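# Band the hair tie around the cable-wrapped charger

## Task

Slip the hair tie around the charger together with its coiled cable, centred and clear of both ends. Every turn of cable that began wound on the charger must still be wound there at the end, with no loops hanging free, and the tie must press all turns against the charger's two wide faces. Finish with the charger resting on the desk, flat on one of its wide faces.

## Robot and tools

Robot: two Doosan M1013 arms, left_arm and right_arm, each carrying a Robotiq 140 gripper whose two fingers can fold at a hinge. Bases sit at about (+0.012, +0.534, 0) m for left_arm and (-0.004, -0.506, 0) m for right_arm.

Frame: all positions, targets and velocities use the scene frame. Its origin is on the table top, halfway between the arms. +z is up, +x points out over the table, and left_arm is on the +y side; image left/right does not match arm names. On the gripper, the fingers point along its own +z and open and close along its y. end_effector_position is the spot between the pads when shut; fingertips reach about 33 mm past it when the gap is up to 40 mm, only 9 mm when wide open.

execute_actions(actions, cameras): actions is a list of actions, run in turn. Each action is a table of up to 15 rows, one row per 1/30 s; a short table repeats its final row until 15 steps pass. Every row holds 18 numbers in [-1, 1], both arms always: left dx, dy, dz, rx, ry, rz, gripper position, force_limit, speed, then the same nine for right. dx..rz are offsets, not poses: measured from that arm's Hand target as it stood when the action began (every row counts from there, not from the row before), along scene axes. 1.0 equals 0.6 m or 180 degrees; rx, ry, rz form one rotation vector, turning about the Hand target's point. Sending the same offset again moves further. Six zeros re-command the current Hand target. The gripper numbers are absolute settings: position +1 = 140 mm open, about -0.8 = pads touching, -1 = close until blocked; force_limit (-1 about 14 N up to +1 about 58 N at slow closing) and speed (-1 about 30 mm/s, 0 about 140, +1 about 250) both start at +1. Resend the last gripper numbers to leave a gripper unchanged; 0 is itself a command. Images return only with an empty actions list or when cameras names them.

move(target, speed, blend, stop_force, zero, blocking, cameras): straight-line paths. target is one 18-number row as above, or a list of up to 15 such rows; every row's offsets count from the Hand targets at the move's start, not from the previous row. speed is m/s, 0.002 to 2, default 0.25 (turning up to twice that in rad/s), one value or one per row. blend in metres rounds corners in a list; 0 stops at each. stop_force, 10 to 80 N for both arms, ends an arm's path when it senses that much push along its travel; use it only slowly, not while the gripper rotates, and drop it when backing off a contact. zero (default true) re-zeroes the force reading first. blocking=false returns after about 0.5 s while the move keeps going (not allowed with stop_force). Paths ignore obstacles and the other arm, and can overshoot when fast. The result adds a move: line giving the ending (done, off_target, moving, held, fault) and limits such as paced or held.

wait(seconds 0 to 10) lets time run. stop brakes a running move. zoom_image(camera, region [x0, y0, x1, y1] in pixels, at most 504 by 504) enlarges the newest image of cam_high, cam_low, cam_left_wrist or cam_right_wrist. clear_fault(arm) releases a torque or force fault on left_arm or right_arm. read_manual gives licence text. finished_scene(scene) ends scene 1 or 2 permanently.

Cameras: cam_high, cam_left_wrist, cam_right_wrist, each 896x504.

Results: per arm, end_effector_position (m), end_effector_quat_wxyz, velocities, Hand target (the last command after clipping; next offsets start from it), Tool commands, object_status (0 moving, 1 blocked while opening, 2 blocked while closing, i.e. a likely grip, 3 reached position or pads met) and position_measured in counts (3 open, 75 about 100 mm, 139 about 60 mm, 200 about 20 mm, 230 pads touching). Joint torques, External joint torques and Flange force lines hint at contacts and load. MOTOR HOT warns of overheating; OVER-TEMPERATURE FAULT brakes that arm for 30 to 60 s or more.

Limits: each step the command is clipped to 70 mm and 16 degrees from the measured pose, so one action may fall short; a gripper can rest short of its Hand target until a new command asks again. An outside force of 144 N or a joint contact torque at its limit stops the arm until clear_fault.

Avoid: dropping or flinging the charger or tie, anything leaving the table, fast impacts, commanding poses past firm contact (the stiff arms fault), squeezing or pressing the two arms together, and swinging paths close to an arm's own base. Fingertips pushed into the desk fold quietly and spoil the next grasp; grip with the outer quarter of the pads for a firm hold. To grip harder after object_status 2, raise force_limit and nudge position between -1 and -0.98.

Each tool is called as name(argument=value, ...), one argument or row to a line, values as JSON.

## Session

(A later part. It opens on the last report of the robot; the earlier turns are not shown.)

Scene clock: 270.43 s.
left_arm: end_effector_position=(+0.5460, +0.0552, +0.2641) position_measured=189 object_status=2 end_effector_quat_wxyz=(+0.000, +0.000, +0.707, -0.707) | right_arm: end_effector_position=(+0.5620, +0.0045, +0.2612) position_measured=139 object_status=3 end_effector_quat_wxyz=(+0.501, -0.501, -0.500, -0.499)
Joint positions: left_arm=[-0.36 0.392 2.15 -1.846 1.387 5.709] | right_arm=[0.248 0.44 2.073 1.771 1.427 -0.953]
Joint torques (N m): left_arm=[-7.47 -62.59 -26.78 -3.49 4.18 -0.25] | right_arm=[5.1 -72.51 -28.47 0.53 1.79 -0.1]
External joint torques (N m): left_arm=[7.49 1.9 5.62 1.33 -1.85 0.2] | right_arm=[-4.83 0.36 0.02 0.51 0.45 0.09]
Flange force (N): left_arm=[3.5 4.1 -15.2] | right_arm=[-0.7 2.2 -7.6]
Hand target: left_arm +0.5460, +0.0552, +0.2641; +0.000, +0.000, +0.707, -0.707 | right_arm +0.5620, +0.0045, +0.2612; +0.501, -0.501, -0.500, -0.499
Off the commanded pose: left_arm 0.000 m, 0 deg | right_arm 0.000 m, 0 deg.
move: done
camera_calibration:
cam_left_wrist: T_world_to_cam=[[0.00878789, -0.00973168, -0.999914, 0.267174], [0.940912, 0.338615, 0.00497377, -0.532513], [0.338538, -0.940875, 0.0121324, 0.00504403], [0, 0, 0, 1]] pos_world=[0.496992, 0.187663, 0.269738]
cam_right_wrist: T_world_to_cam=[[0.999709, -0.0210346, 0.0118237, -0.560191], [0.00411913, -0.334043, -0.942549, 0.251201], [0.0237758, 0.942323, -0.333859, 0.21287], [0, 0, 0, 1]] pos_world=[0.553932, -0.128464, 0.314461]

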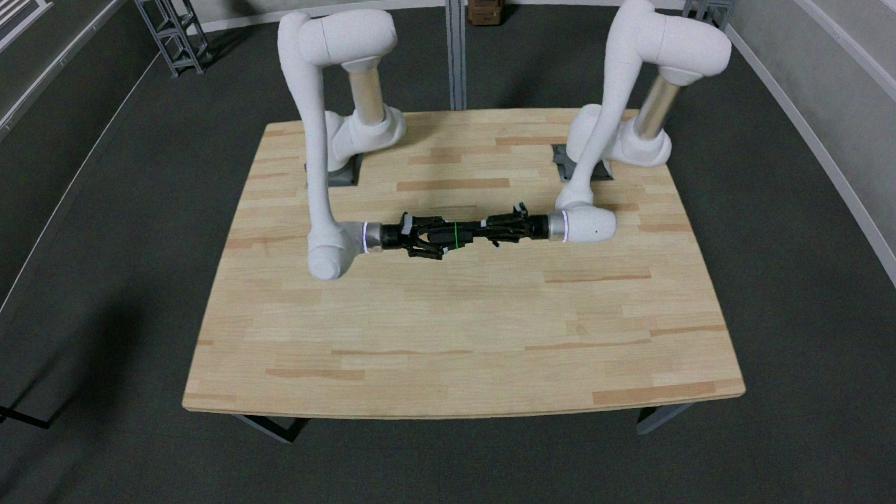

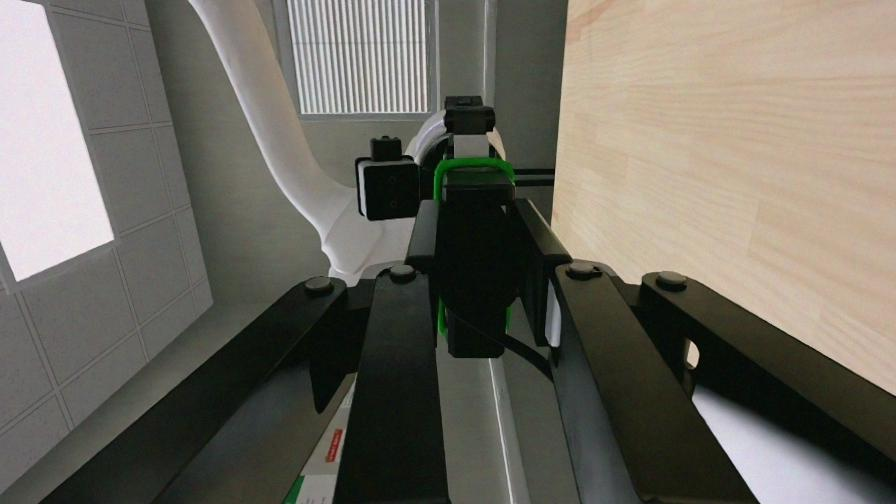

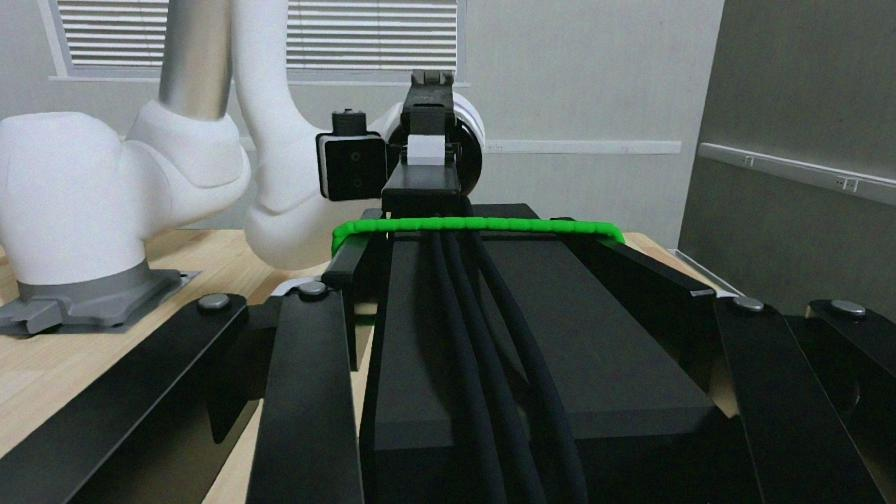

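move(
  target=[0,0,0,0,0,0,-1,-0.7,-1,0,0,0,0,0,0,-1,-0.8,-1],
)

wait(
  seconds=1,
  cameras=["cam_right_wrist","cam_left_wrist","cam_high"],
)

zoom_image(
  camera="cam_high",
  region=[360, 180, 540, 290],
)

Scene clock: 277.53 s.
left_arm: end_effector_position=(+0.5459, +0.0552, +0.2640) position_measured=189 object_status=2 end_effector_quat_wxyz=(+0.000, +0.000, +0.707, -0.707) | right_arm: end_effector_position=(+0.5621, +0.0046, +0.2612) position_measured=144 object_status=0 end_effector_quat_wxyz=(+0.501, -0.501, -0.499, -0.499)
Joint positions: left_arm=[-0.36 0.392 2.15 -1.846 1.387 5.709] | right_arm=[0.248 0.44 2.073 1.771 1.427 -0.953]
Joint torques (N m): left_arm=[-2.08 -64.57 -30.07 -5.57 4.44 -0.33] | right_arm=[5.06 -70.17 -24.02 -2.03 1.59 -0.23]
External joint torques (N m): left_arm=[1.92 3.82 8.87 3.4 -2.1 0.29] | right_arm=[-4.88 -2.06 -4.5 3.08 0.65 0.21]
Flange force (N): left_arm=[9.5 7.7 -9.4] | right_arm=[4.0 7.1 -2.6]
Hand target: left_arm +0.5460, +0.0552, +0.2641; +0.000, +0.000, +0.707, -0.707 | right_arm +0.5620, +0.0045, +0.2612; +0.501, -0.501, -0.500, -0.499
Off the commanded pose: left_arm 0.000 m, 0 deg | right_arm 0.000 m, 0 deg.
move: done

Scene clock: 278.53 s.
left_arm: end_effector_position=(+0.5460, +0.0552, +0.2641) position_measured=189 object_status=2 end_effector_quat_wxyz=(+0.000, +0.000, +0.707, -0.707) | right_arm: end_effector_position=(+0.5620, +0.0046, +0.2612) position_measured=144 object_status=2 end_effector_quat_wxyz=(+0.501, -0.501, -0.500, -0.499)
Joint positions: left_arm=[-0.36 0.392 2.15 -1.846 1.387 5.709] | right_arm=[0.248 0.44 2.073 1.771 1.427 -0.953]
Joint torques (N m): left_arm=[-1.56 -65.58 -31.12 -6.09 4.45 -0.28] | right_arm=[5.43 -69.92 -23.18 -2.51 1.55 -0.22]
External joint torques (N m): left_arm=[1.52 4.95 10.03 3.94 -2.12 0.24] | right_arm=[-5.41 -2.18 -5.27 3.57 0.68 0.21]
Flange force (N): left_arm=[10.3 9.7 -9.7] | right_arm=[4.4 8.4 -2.5]
Hand target: left_arm +0.5460, +0.0552, +0.2641; +0.000, +0.000, +0.707, -0.707 | right_arm +0.5620, +0.0045, +0.2612; +0.501, -0.501, -0.500, -0.499
Tool commands: left_gripper/position=-1.0 left_gripper/force_limit=-0.7 left_gripper/speed=-1.0 right_gripper/position=-1.0 right_gripper/force_limit=-0.8 right_gripper/speed=-1.0
Off the commanded pose: left_arm 0.000 m, 0 deg | right_arm 0.000 m, 0 deg.
wait: 1.00 s; at rest by 0.17 s
camera_calibration:
cam_left_wrist: T_world_to_cam=[[0.00878789, -0.00973168, -0.999914, 0.267074], [0.940912, 0.338615, 0.00497377, -0.532513], [0.338538, -0.940875, 0.0121324, 0.00504524], [0, 0, 0, 1]] pos_world=[0.496992, 0.187663, 0.269638]
cam_right_wrist: T_world_to_cam=[[0.999709, -0.0210344, 0.0118244, -0.560192], [0.00411992, -0.334043, -0.942549, 0.2512], [0.0237758, 0.942323, -0.333859, 0.21287], [0, 0, 0, 1]] pos_world=[0.553932, -0.128464, 0.314461]

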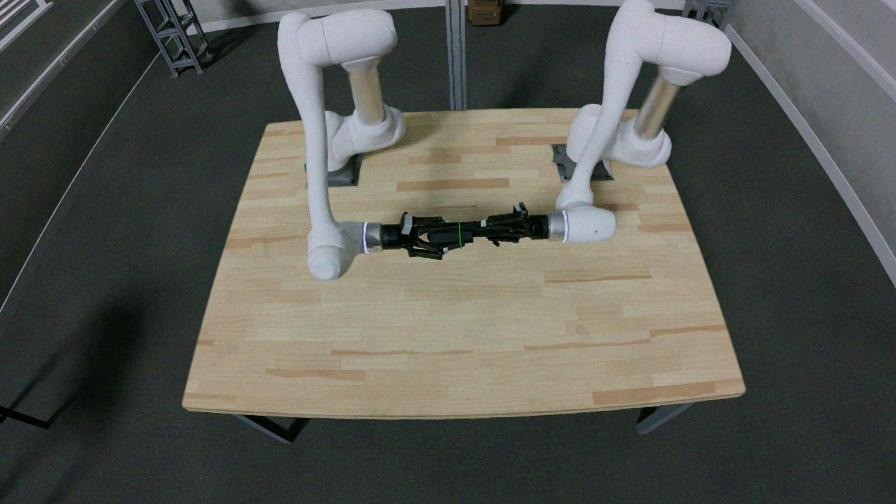

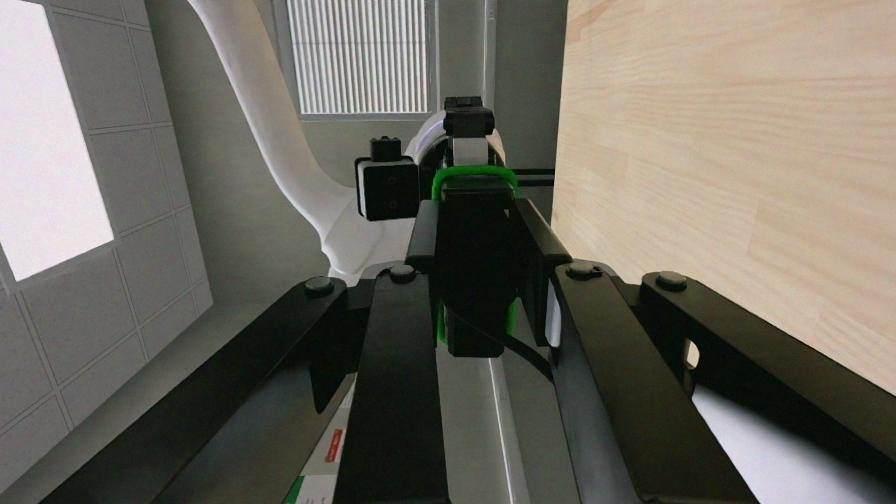

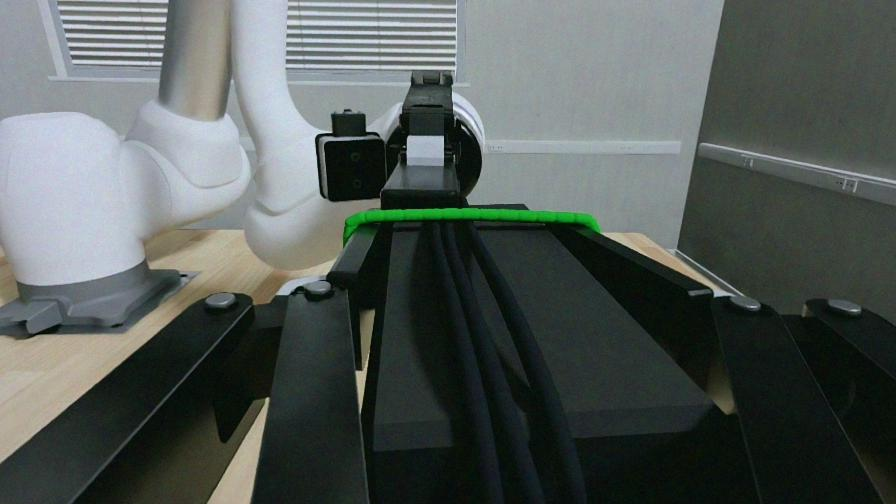

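Scaled by 2.800 from the camera's 896x504 image, which has a finer 1280x720 frame.

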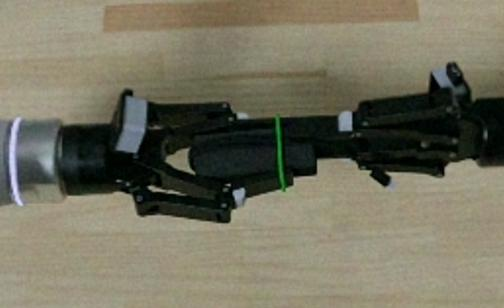

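move(
  target=[0,0,0,0,0,0,-0.4,-0.7,-1,0,0,0,0,0,0,-1,-0.8,-1],
)

move(
  target=[0,0,0,0,0,0,-0.4,-0.7,-1,0,0,0,0,0,0,-0.98,-0.7,-1],
  cameras=["cam_right_wrist","cam_left_wrist","cam_high"],
)

zoom_image(
  camera="cam_high",
  region=[360, 180, 540, 290],
)

Scene clock: 285.60 s.
left_arm: end_effector_position=(+0.5460, +0.0552, +0.2642) position_measured=179 object_status=0 end_effector_quat_wxyz=(+0.000, +0.000, +0.707, -0.707) | right_arm: end_effector_position=(+0.5619, +0.0045, +0.2611) position_measured=144 object_status=2 end_effector_quat_wxyz=(+0.501, -0.501, -0.500, -0.499)
Joint positions: left_arm=[-0.36 0.392 2.15 -1.846 1.387 5.709] | right_arm=[0.248 0.44 2.073 1.77 1.427 -0.953]
Joint torques (N m): left_arm=[-0.57 -59.67 -21.62 -2.02 2.44 -0.31] | right_arm=[-2.9 -76.73 -29.31 1.29 3.08 -0.05]
External joint torques (N m): left_arm=[0.4 -0.98 0.42 -0.14 -0.12 0.27] | right_arm=[3.25 4.76 0.78 -0.27 -0.85 0.04]
Flange force (N): left_arm=[1.9 -0.9 -0.8] | right_arm=[-6.9 2.3 6.9]
Hand target: left_arm +0.5460, +0.0552, +0.2641; +0.000, +0.000, +0.707, -0.707 | right_arm +0.5620, +0.0045, +0.2612; +0.501, -0.501, -0.500, -0.499
Off the commanded pose: left_arm 0.000 m, 0 deg | right_arm 0.000 m, 0 deg.
move: done

Scene clock: 286.10 s.
left_arm: end_effector_position=(+0.5460, +0.0552, +0.2641) position_measured=179 object_status=3 end_effector_quat_wxyz=(+0.000, +0.000, +0.707, -0.707) | right_arm: end_effector_position=(+0.5620, +0.0045, +0.2612) position_measured=144 object_status=2 end_effector_quat_wxyz=(+0.501, -0.501, -0.500, -0.499)
Joint positions: left_arm=[-0.36 0.392 2.15 -1.846 1.387 5.709] | right_arm=[0.248 0.44 2.073 1.771 1.427 -0.953]
Joint torques (N m): left_arm=[-0.52 -59.87 -21.84 -1.97 2.43 -0.34] | right_arm=[-3.09 -76.45 -29.28 1.56 3.07 -0.05]
External joint torques (N m): left_arm=[0.64 -0.82 0.65 -0.18 -0.1 0.29] | right_arm=[2.94 4.28 0.72 -0.48 -0.84 0.03]
Flange force (N): left_arm=[2.1 -0.5 -1.3] | right_arm=[-6.1 2.1 6.0]
Hand target: left_arm +0.5460, +0.0552, +0.2641; +0.000, +0.000, +0.707, -0.707 | right_arm +0.5620, +0.0045, +0.2612; +0.501, -0.501, -0.500, -0.499
Off the commanded pose: left_arm 0.000 m, 0 deg | right_arm 0.000 m, 0 deg.
move: done
camera_calibration:
cam_left_wrist: T_world_to_cam=[[0.00878789, -0.00973168, -0.999914, 0.267074], [0.940912, 0.338615, 0.00497377, -0.532513], [0.338538, -0.940875, 0.0121324, 0.00504524], [0, 0, 0, 1]] pos_world=[0.496992, 0.187663, 0.269638]
cam_right_wrist: T_world_to_cam=[[0.999709, -0.0210333, 0.0118253, -0.560192], [0.00411883, -0.334132, -0.942517, 0.25118], [0.0237754, 0.942292, -0.333948, 0.212894], [0, 0, 0, 1]] pos_world=[0.553932, -0.128464, 0.314461]

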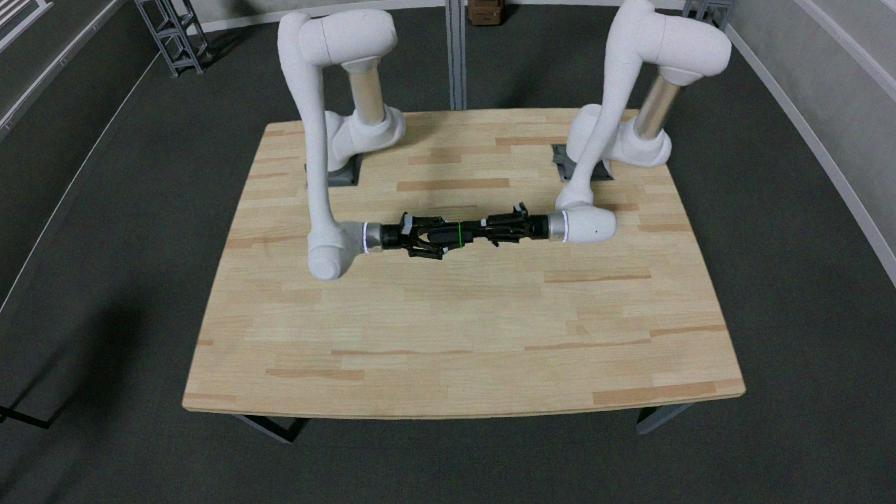

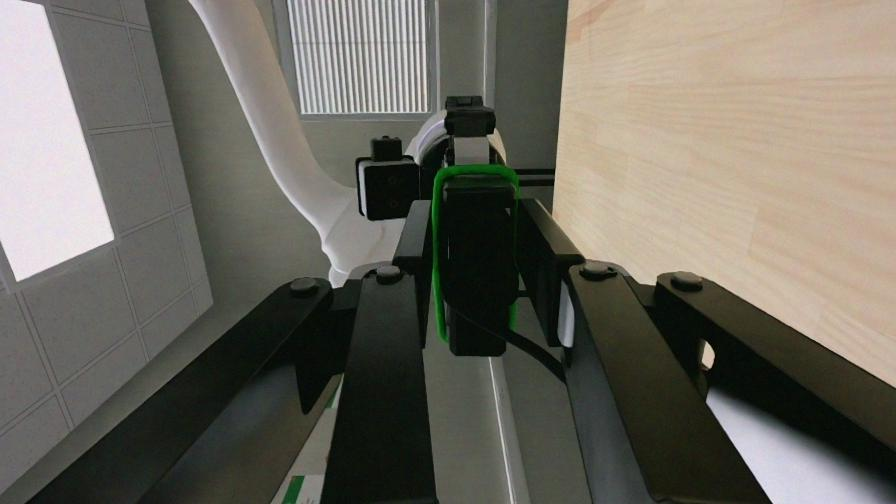

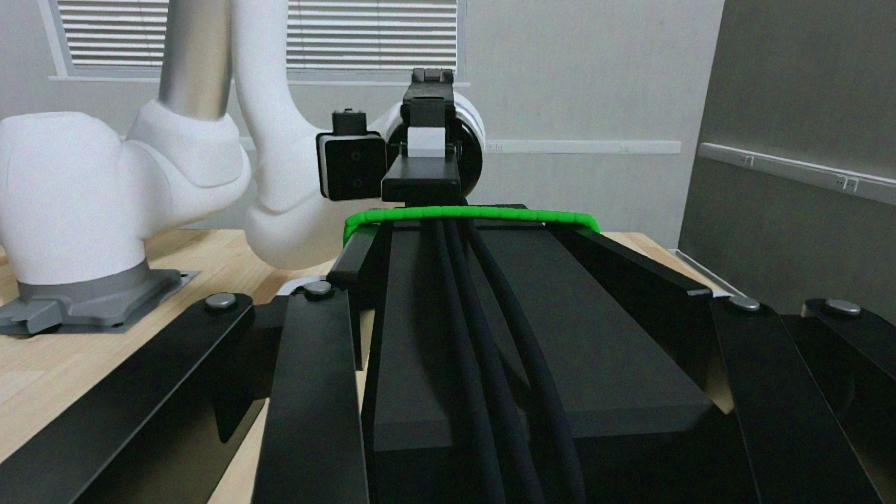

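Scaled by 2.800 from the camera's 896x504 image, which has a finer 1280x720 frame.

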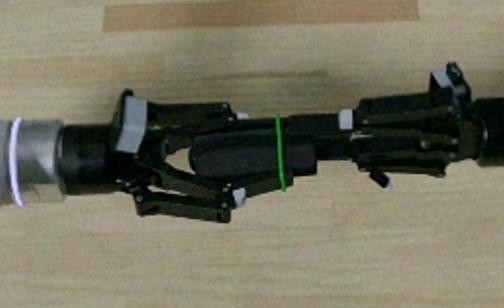

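move(
  target=[0,0,0,0,0,0,-1,-0.5,-1,0,0,0,0,0,0,-0.98,-0.7,-1],
)

wait(
  seconds=0.5,
)

move(
  target=[
    [0,0,0,0,0,0,-1,-0.5,-1,0,0,0,0,0,0,-0.05,1,-1],
    [0,0,0,0,0,0,-1,-0.5,-1,0.0067,-0.033,0,0,0,0.02,-0.05,1,-1],
  ],
  speed=0.03,
  cameras=["cam_right_wrist","cam_left_wrist","cam_high"],
)

zoom_image(
  camera="cam_high",
  region=[360, 180, 540, 290],
)

Scene clock: 307.30 s.
left_arm: end_effector_position=(+0.5460, +0.0552, +0.2640) position_measured=189 object_status=0 end_effector_quat_wxyz=(+0.000, +0.000, +0.707, -0.707) | right_arm: end_effector_position=(+0.5620, +0.0045, +0.2613) position_measured=144 object_status=2 end_effector_quat_wxyz=(+0.501, -0.501, -0.499, -0.499)
Joint positions: left_arm=[-0.36 0.392 2.15 -1.846 1.387 5.709] | right_arm=[0.248 0.44 2.073 1.771 1.427 -0.953]
Joint torques (N m): left_arm=[-3.75 -66.54 -26.84 -3.82 5.78 -0.27] | right_arm=[-0.64 -69.37 -26.3 -0.19 -0.1 -0.21]
External joint torques (N m): left_arm=[3.78 5.88 5.73 1.67 -3.45 0.23] | right_arm=[0.48 -2.54 -2.09 1.27 2.32 0.2]
Flange force (N): left_arm=[1.6 9.6 -6.6] | right_arm=[3.7 0.8 0.5]
Hand target: left_arm +0.5460, +0.0552, +0.2641; +0.000, +0.000, +0.707, -0.707 | right_arm +0.5620, +0.0045, +0.2612; +0.501, -0.501, -0.500, -0.499
Off the commanded pose: left_arm 0.000 m, 0 deg | right_arm 0.000 m, 0 deg.
move: done

Scene clock: 307.80 s.
left_arm: end_effector_position=(+0.5460, +0.0552, +0.2641) position_measured=189 object_status=2 end_effector_quat_wxyz=(+0.000, +0.000, +0.707, -0.707) | right_arm: end_effector_position=(+0.5620, +0.0045, +0.2613) position_measured=144 object_status=2 end_effector_quat_wxyz=(+0.501, -0.501, -0.500, -0.499)
Joint positions: left_arm=[-0.36 0.392 2.15 -1.846 1.387 5.709] | right_arm=[0.248 0.44 2.073 1.771 1.427 -0.953]
Joint torques (N m): left_arm=[-4.18 -67.25 -27.29 -4.06 6.12 -0.25] | right_arm=[-0.38 -68.33 -25.94 -0.41 -0.37 -0.24]
External joint torques (N m): left_arm=[3.93 6.84 6.33 1.91 -3.79 0.21] | right_arm=[0.95 -3.77 -2.41 1.41 2.6 0.22]
Flange force (N): left_arm=[1.5 11.0 -6.9] | right_arm=[5.6 -0.1 1.0]
Hand target: left_arm +0.5460, +0.0552, +0.2641; +0.000, +0.000, +0.707, -0.707 | right_arm +0.5620, +0.0045, +0.2612; +0.501, -0.501, -0.500, -0.499
Tool commands: left_gripper/position=-1.0 left_gripper/force_limit=-0.5 left_gripper/speed=-1.0 right_gripper/position=-0.98 right_gripper/force_limit=-0.7 right_gripper/speed=-1.0
Off the commanded pose: left_arm 0.000 m, 0 deg | right_arm 0.000 m, 0 deg.
wait: 0.50 s; at rest by 0.17 s

Scene clock: 309.63 s.
left_arm: end_effector_position=(+0.5460, +0.0552, +0.2641) position_measured=189 object_status=2 end_effector_quat_wxyz=(+0.000, +0.000, +0.707, -0.707) | right_arm: end_effector_position=(+0.5660, -0.0153, +0.2612) position_measured=135 object_status=3 end_effector_quat_wxyz=(+0.516, -0.485, -0.515, -0.483)
Joint positions: left_arm=[-0.36 0.392 2.15 -1.846 1.387 5.709] | right_arm=[0.208 0.46 2.036 1.685 1.485 -0.928]
Joint torques (N m): left_arm=[-0.67 -62.22 -23.2 -2.61 3.65 -0.27] | right_arm=[-3.52 -76.54 -28.19 1.28 2.07 -0.05]
External joint torques (N m): left_arm=[0.67 1.6 2.07 0.46 -1.32 0.23] | right_arm=[3.27 2.4 -0.53 0.07 0.11 0.05]
Flange force (N): left_arm=[1.8 2.9 -1.1] | right_arm=[-3.2 2.9 6.0]
Hand target: left_arm +0.5460, +0.0552, +0.2641; +0.000, +0.000, +0.707, -0.707 | right_arm +0.5660, -0.0153, +0.2612; +0.516, -0.485, -0.515, -0.483
Off the commanded pose: left_arm 0.000 m, 0 deg | right_arm 0.000 m, 0 deg.
move: done
camera_calibration:
cam_left_wrist: T_world_to_cam=[[0.00888159, -0.00969677, -0.999914, 0.267021], [0.940911, 0.338616, 0.00507374, -0.53254], [0.338537, -0.940875, 0.0121312, 0.00504571], [0, 0, 0, 1]] pos_world=[0.496993, 0.187663, 0.269638]
cam_right_wrist: T_world_to_cam=[[0.999055, 0.0418191, 0.0118048, -0.563257], [0.0250821, -0.333146, -0.942542, 0.232717], [-0.0354835, 0.941948, -0.33388, 0.264966], [0, 0, 0, 1]] pos_world=[0.56629, -0.1485, 0.314461]

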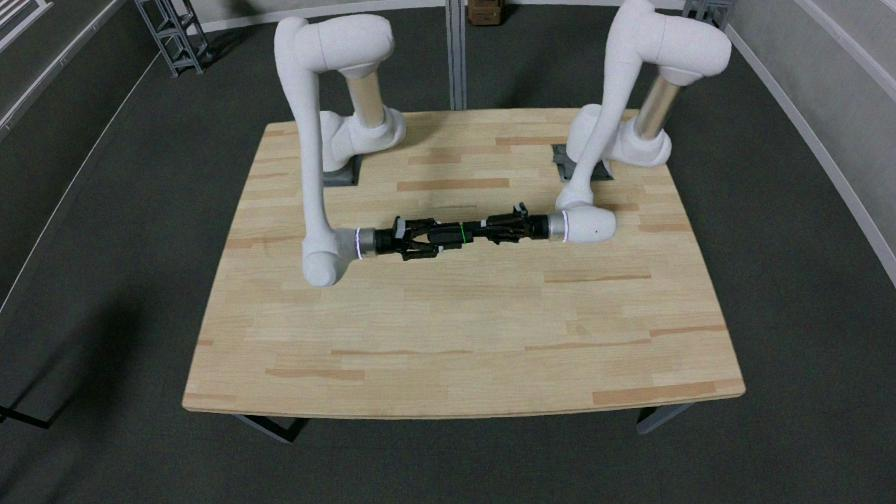

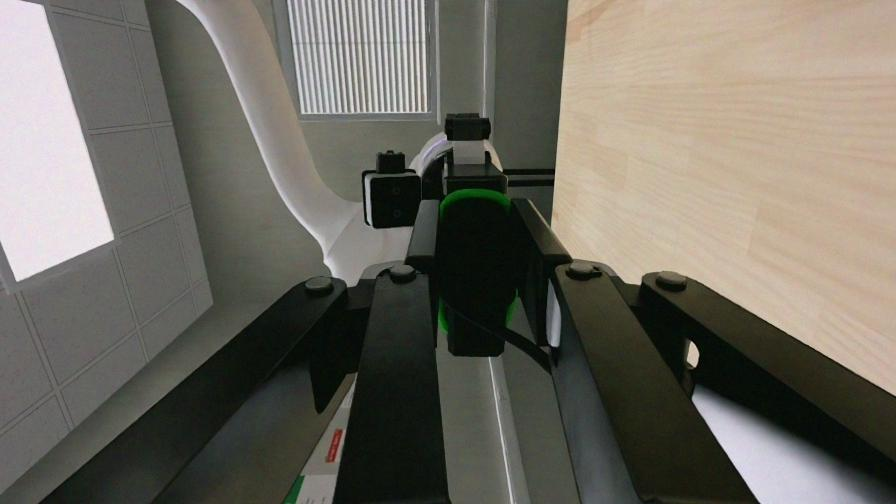

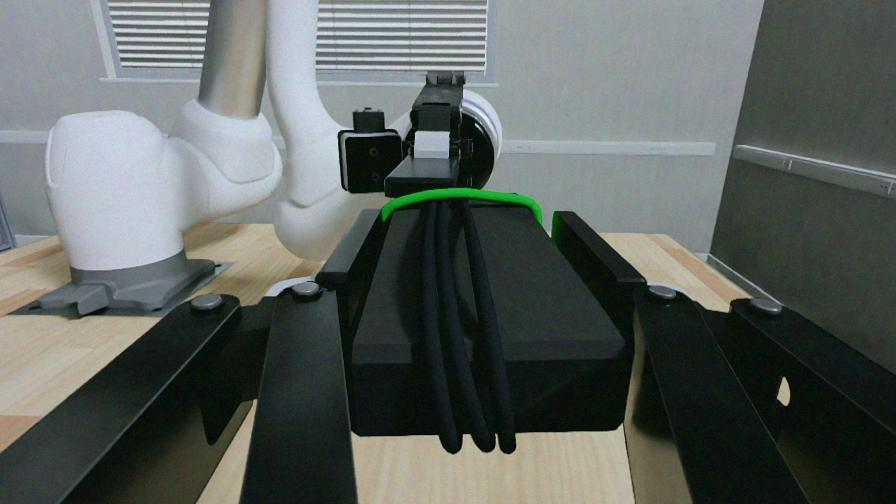

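Scaled by 2.800 from the camera's 896x504 image, which has a finer 1280x720 frame.

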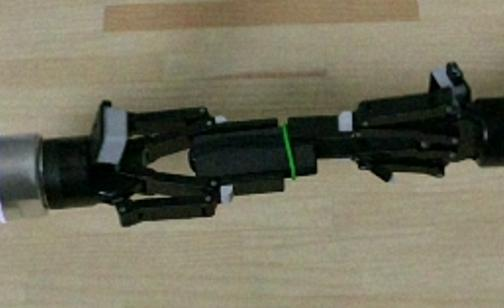

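zoom_image(
  camera="cam_left_wrist",
  region=[400, 150, 580, 370],
)

zoom_image(
  camera="cam_right_wrist",
  region=[340, 140, 600, 280],
)

zoom_image(
  camera="cam_high",
  region=[420, 210, 500, 260],
)

Scaled by 2.291 from the camera's 896x504 image, which has a finer 1280x720 frame.

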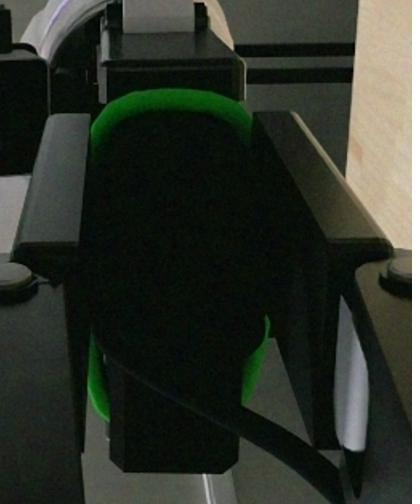

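Scaled by 1.938 from the camera's 896x504 image, which has a finer 1280x720 frame.

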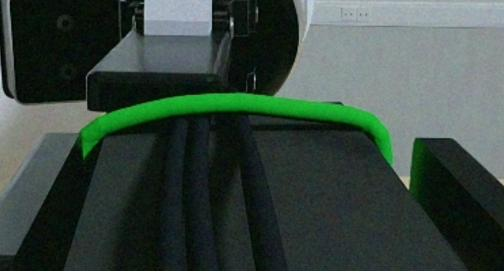

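Scaled by 6.300 from the camera's 896x504 image, which has a finer 1280x720 frame.

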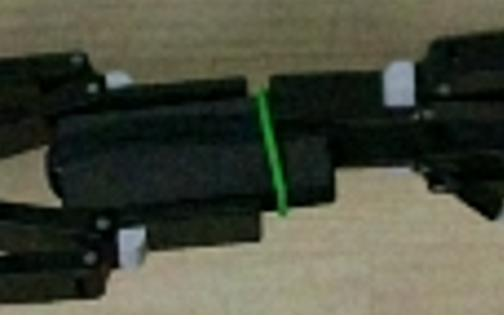

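move(
  target=[
    [0,0,0,0,0,0,-1,-0.5,-1,0.0033,-0.0533,0.001,0,0,0,-0.05,1,-1],
    [0,0,0,0,0,0,-1,-0.5,-1,0.0033,-0.0533,0.001,0,0,0,-1,-0.3,-1],
  ],
  speed=0.05,
)

wait(
  seconds=0.8,
  cameras=["cam_right_wrist","cam_left_wrist","cam_high"],
)

zoom_image(
  camera="cam_high",
  region=[420, 210, 500, 260],
)

zoom_image(
  camera="cam_right_wrist",
  region=[300, 120, 660, 440],
)

Scene clock: 345.47 s.
left_arm: end_effector_position=(+0.5460, +0.0552, +0.2641) position_measured=189 object_status=2 end_effector_quat_wxyz=(+0.000, +0.000, +0.707, -0.707) | right_arm: end_effector_position=(+0.5679, -0.0472, +0.2618) position_measured=147 object_status=0 end_effector_quat_wxyz=(+0.516, -0.485, -0.515, -0.483)
Joint positions: left_arm=[-0.36 0.392 2.15 -1.846 1.387 5.709] | right_arm=[0.155 0.453 2.047 1.643 1.517 -0.929]
Joint torques (N m): left_arm=[-10.18 -64.06 -20.57 -0.01 6.04 -0.41] | right_arm=[-4.19 -73.28 -32.47 4.51 -1.2 -0.17]
External joint torques (N m): left_arm=[10.38 3.25 -0.6 -2.14 -3.71 0.36] | right_arm=[4.18 0.26 4.13 -3.07 3.39 0.17]
Flange force (N): left_arm=[-8.5 4.4 -9.8] | right_arm=[-1.7 -7.6 -1.7]
Hand target: left_arm +0.5460, +0.0552, +0.2641; +0.000, +0.000, +0.707, -0.707 | right_arm +0.5680, -0.0472, +0.2618; +0.516, -0.485, -0.515, -0.483
Off the commanded pose: left_arm 0.000 m, 0 deg | right_arm 0.000 m, 0 deg.
move: done

Scene clock: 346.27 s.
left_arm: end_effector_position=(+0.5460, +0.0552, +0.2641) position_measured=189 object_status=2 end_effector_quat_wxyz=(+0.000, +0.000, +0.707, -0.707) | right_arm: end_effector_position=(+0.5680, -0.0472, +0.2618) position_measured=147 object_status=2 end_effector_quat_wxyz=(+0.516, -0.485, -0.515, -0.483)
Joint positions: left_arm=[-0.36 0.392 2.15 -1.846 1.387 5.709] | right_arm=[0.155 0.453 2.047 1.643 1.517 -0.929]
Joint torques (N m): left_arm=[-10.23 -64.34 -20.71 0.03 6.27 -0.38] | right_arm=[-3.89 -72.98 -32.61 4.56 -1.39 -0.12]
External joint torques (N m): left_arm=[10.24 3.61 -0.55 -2.2 -3.94 0.34] | right_arm=[3.79 -0.36 4.19 -3.11 3.58 0.11]
Flange force (N): left_arm=[-8.7 4.9 -9.2] | right_arm=[-1.0 -8.4 -2.7]
Hand target: left_arm +0.5460, +0.0552, +0.2641; +0.000, +0.000, +0.707, -0.707 | right_arm +0.5680, -0.0472, +0.2618; +0.516, -0.485, -0.515, -0.483
Tool commands: left_gripper/position=-1.0 left_gripper/force_limit=-0.5 left_gripper/speed=-1.0 right_gripper/position=-1.0 right_gripper/force_limit=-0.3 right_gripper/speed=-1.0
Off the commanded pose: left_arm 0.000 m, 0 deg | right_arm 0.000 m, 0 deg.
wait: 0.80 s; at rest by 0.17 s
camera_calibration:
cam_left_wrist: T_world_to_cam=[[0.00878789, -0.00973168, -0.999914, 0.267074], [0.940912, 0.338615, 0.00497377, -0.532513], [0.338538, -0.940875, 0.0121324, 0.00504524], [0, 0, 0, 1]] pos_world=[0.496992, 0.187663, 0.269638]
cam_right_wrist: T_world_to_cam=[[0.999055, 0.0418191, 0.0118048, -0.563924], [0.0250821, -0.333146, -0.942542, 0.222572], [-0.0354835, 0.941948, -0.33388, 0.295379], [0, 0, 0, 1]] pos_world=[0.56829, -0.1805, 0.315061]

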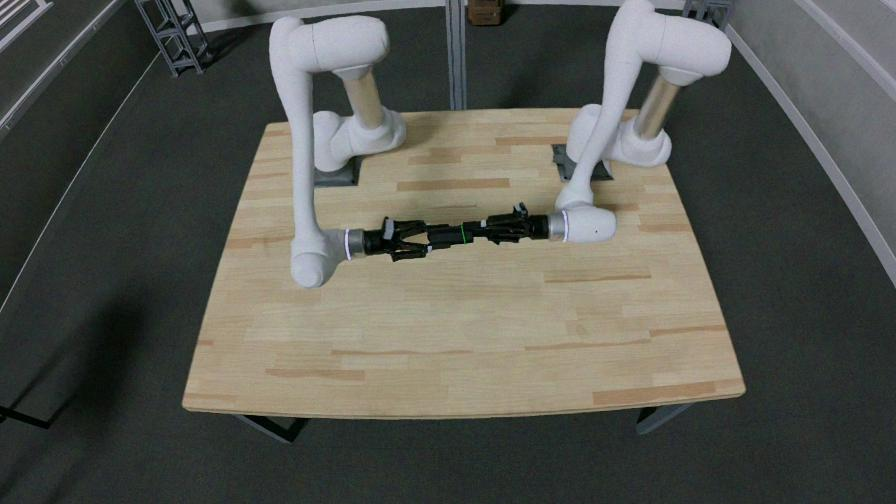

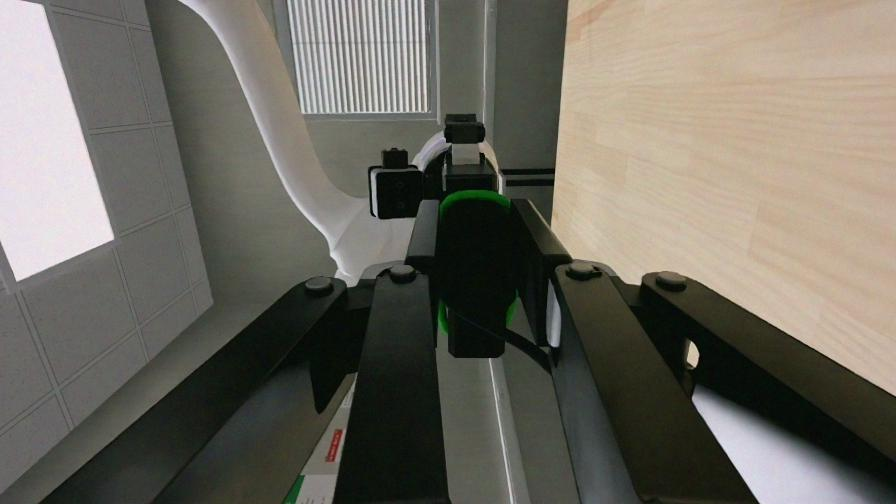

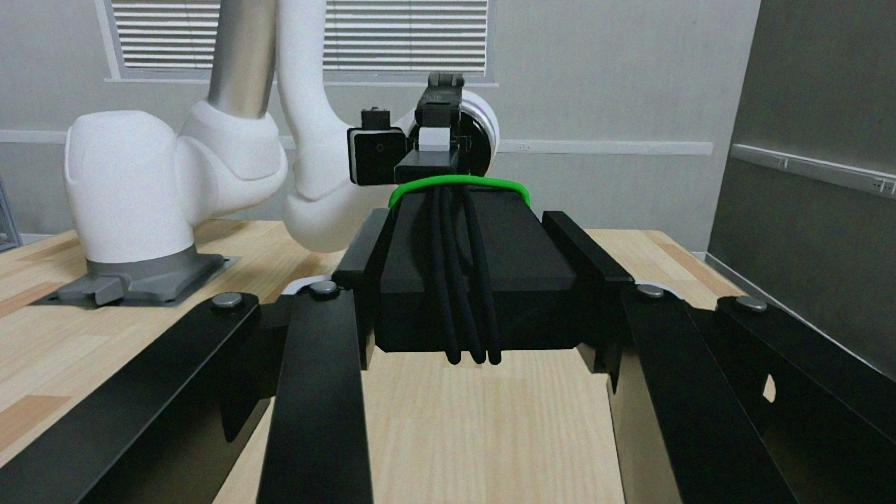

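Scaled by 6.300 from the camera's 896x504 image, which has a finer 1280x720 frame.

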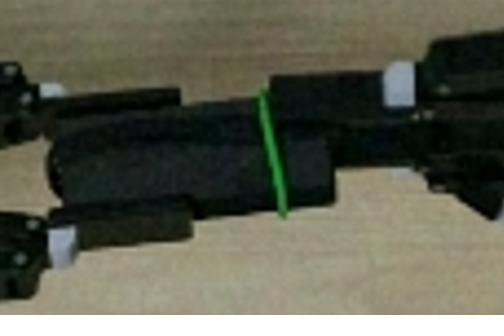

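Scaled by 1.400 from the camera's 896x504 image, which has a finer 1280x720 frame.

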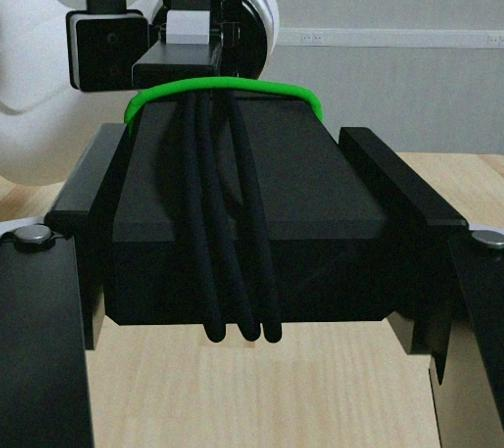

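move(
  target=[
    [0,0,0,0,0,0,-0.2,-0.5,-1,0,0,0,0,0,0,-1,-0.3,-1],
    [0.04,0.003,0,0,0,0,-0.2,-0.5,-1,0,0,0,0,0,0,-1,-0.3,-1],
    [0.04,0.003,0,0,0,0,-0.42,-0.5,-1,0,0,0,0,0,0,-1,-0.3,-1],
  ],
  speed=0.04,
  cameras=["cam_right_wrist","cam_left_wrist","cam_high"],
)

zoom_image(
  camera="cam_left_wrist",
  region=[380, 120, 600, 400],
)

zoom_image(
  camera="cam_right_wrist",
  region=[300, 120, 660, 440],
)

zoom_image(
  camera="cam_high",
  region=[420, 210, 500, 260],
)

Scene clock: 359.67 s.
left_arm: end_effector_position=(+0.5700, +0.0570, +0.2640) position_measured=182 object_status=0 end_effector_quat_wxyz=(+0.000, +0.000, +0.707, -0.707) | right_arm: end_effector_position=(+0.5680, -0.0472, +0.2618) position_measured=147 object_status=2 end_effector_quat_wxyz=(+0.516, -0.485, -0.515, -0.483)
Joint positions: left_arm=[-0.344 0.417 2.106 -1.829 1.391 5.688] | right_arm=[0.155 0.453 2.047 1.643 1.517 -0.929]
Joint torques (N m): left_arm=[-2.59 -68.17 -26.48 -3.7 4.99 -0.34] | right_arm=[-1.49 -71.87 -26.4 0.19 0.31 -0.01]
External joint torques (N m): left_arm=[2.47 4.48 4.71 1.52 -2.69 0.29] | right_arm=[1.6 -1.21 -2 1.24 1.87 0]
Flange force (N): left_arm=[2.4 7.3 -4.6] | right_arm=[2.1 2.2 2.8]
Hand target: left_arm +0.5700, +0.0570, +0.2641; +0.000, +0.000, +0.707, -0.707 | right_arm +0.5680, -0.0472, +0.2618; +0.516, -0.485, -0.515, -0.483
Off the commanded pose: left_arm 0.000 m, 0 deg | right_arm 0.000 m, 0 deg.
move: done
camera_calibration:
cam_left_wrist: T_world_to_cam=[[0.00878715, -0.00973205, -0.999914, 0.266882], [0.940955, 0.338494, 0.0049745, -0.55561], [0.338417, -0.940918, 0.0121318, -0.00128117], [0, 0, 0, 1]] pos_world=[0.520892, 0.189463, 0.269638]
cam_right_wrist: T_world_to_cam=[[0.999056, 0.0418147, 0.0118106, -0.563928], [0.0250815, -0.333025, -0.942584, 0.222701], [-0.0354806, 0.94199, -0.33376, 0.295381], [0, 0, 0, 1]] pos_world=[0.56829, -0.1805, 0.315161]

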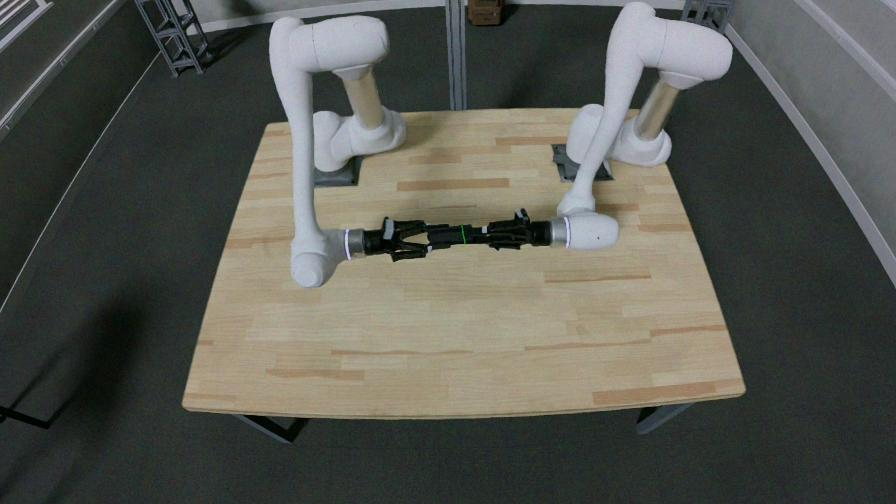

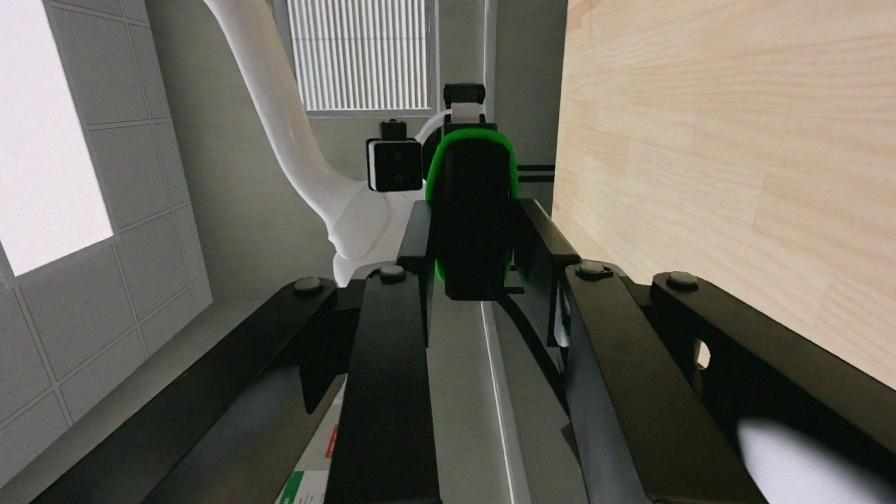

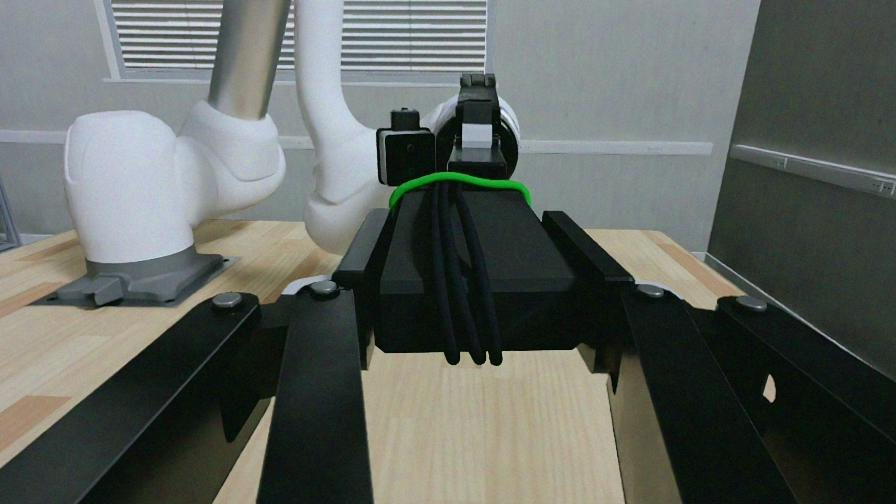

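Scaled by 1.800 from the camera's 896x504 image, which has a finer 1280x720 frame.

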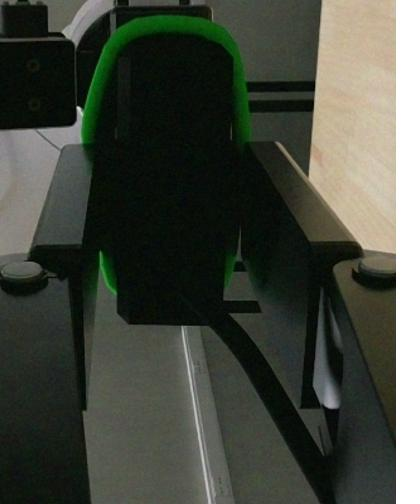

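Scaled by 1.400 from the camera's 896x504 image, which has a finer 1280x720 frame.

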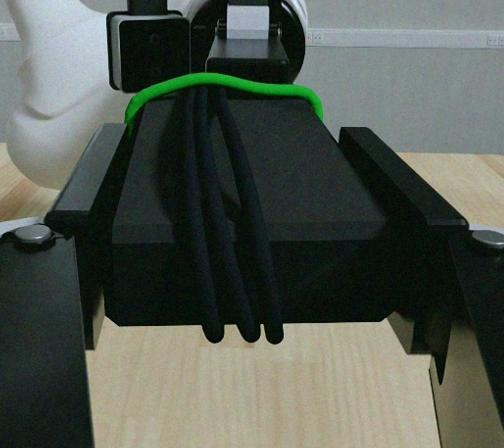

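Scaled by 6.300 from the camera's 896x504 image, which has a finer 1280x720 frame.

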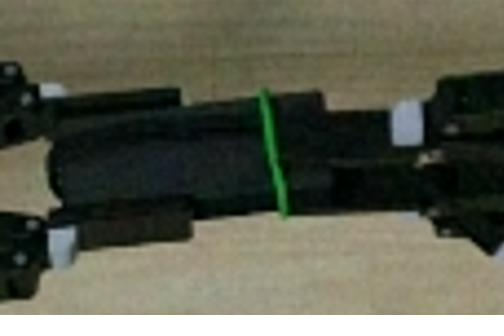

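move(
  target=[0,-0.025,0,0,0,0,-0.4,-0.5,-1,0,0,0,0,0,0,-1,-0.3,-1],
  speed=0.02,
  cameras=["cam_right_wrist","cam_left_wrist","cam_high"],
)

zoom_image(
  camera="cam_left_wrist",
  region=[380, 120, 600, 400],
)

zoom_image(
  camera="cam_right_wrist",
  region=[300, 120, 660, 440],
)

zoom_image(
  camera="cam_high",
  region=[420, 210, 500, 260],
)

Scene clock: 366.73 s.
left_arm: end_effector_position=(+0.5700, +0.0420, +0.2641) position_measured=179 object_status=3 end_effector_quat_wxyz=(+0.000, +0.000, +0.707, -0.707) | right_arm: end_effector_position=(+0.5680, -0.0472, +0.2618) position_measured=147 object_status=2 end_effector_quat_wxyz=(+0.516, -0.485, -0.515, -0.483)
Joint positions: left_arm=[-0.369 0.421 2.099 -1.849 1.376 5.688] | right_arm=[0.155 0.453 2.047 1.643 1.517 -0.929]
Joint torques (N m): left_arm=[-2.93 -67.01 -23.97 -2.19 4.74 -0.31] | right_arm=[-4.82 -73.5 -28.73 1.83 0.49 -0.08]
External joint torques (N m): left_arm=[2.72 2.71 1.94 -0.04 -2.44 0.26] | right_arm=[5.15 0.34 0.25 -0.42 1.71 0.07]
Flange force (N): left_arm=[-0.3 4.1 -2.2] | right_arm=[-0.6 -0.7 6.2]
Hand target: left_arm +0.5700, +0.0420, +0.2641; +0.000, +0.000, +0.707, -0.707 | right_arm +0.5680, -0.0472, +0.2618; +0.516, -0.485, -0.515, -0.483
Off the commanded pose: left_arm 0.000 m, 0 deg | right_arm 0.000 m, 0 deg.
move: done
camera_calibration:
cam_left_wrist: T_world_to_cam=[[0.00878789, -0.00973168, -0.999914, 0.266734], [0.940912, 0.338615, 0.00497377, -0.550625], [0.338538, -0.940875, 0.0121324, -0.0154992], [0, 0, 0, 1]] pos_world=[0.520992, 0.174463, 0.269638]
cam_right_wrist: T_world_to_cam=[[0.999059, 0.0417247, 0.0118348, -0.563953], [0.0250822, -0.333237, -0.942509, 0.222545], [-0.0353821, 0.941919, -0.33397, 0.295345], [0, 0, 0, 1]] pos_world=[0.56829, -0.1805, 0.315061]

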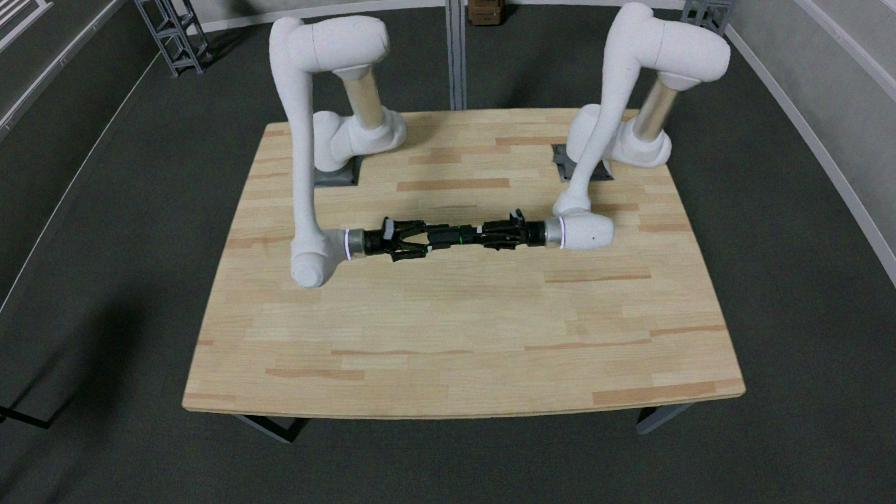

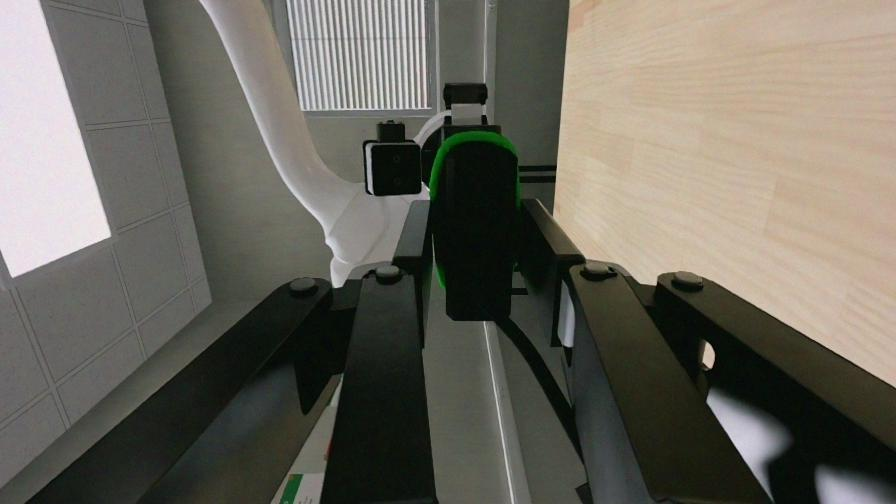

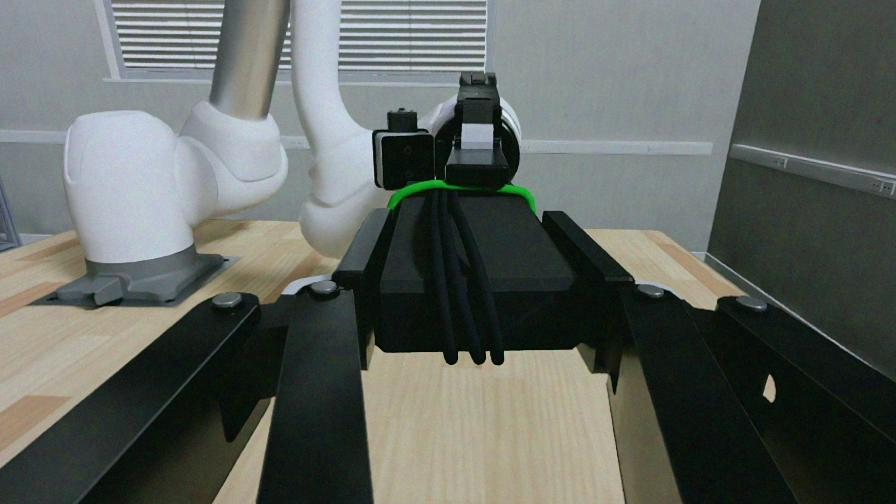

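Scaled by 1.800 from the camera's 896x504 image, which has a finer 1280x720 frame.

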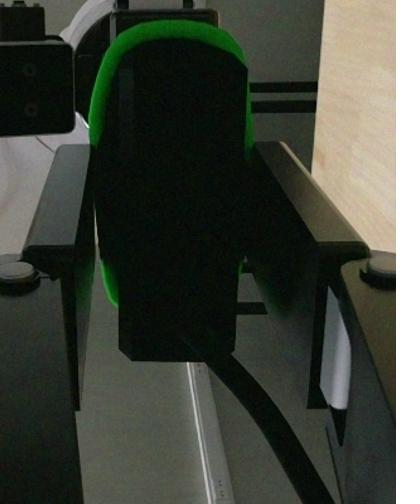

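Scaled by 1.400 from the camera's 896x504 image, which has a finer 1280x720 frame.

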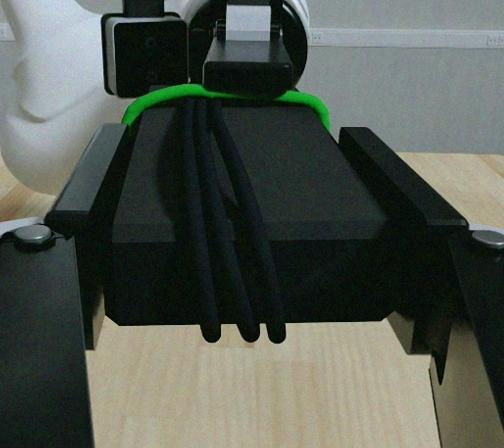

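Scaled by 6.300 from the camera's 896x504 image, which has a finer 1280x720 frame.

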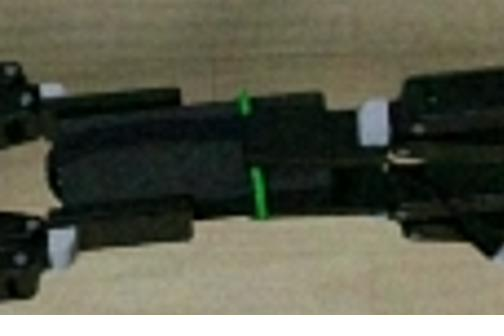

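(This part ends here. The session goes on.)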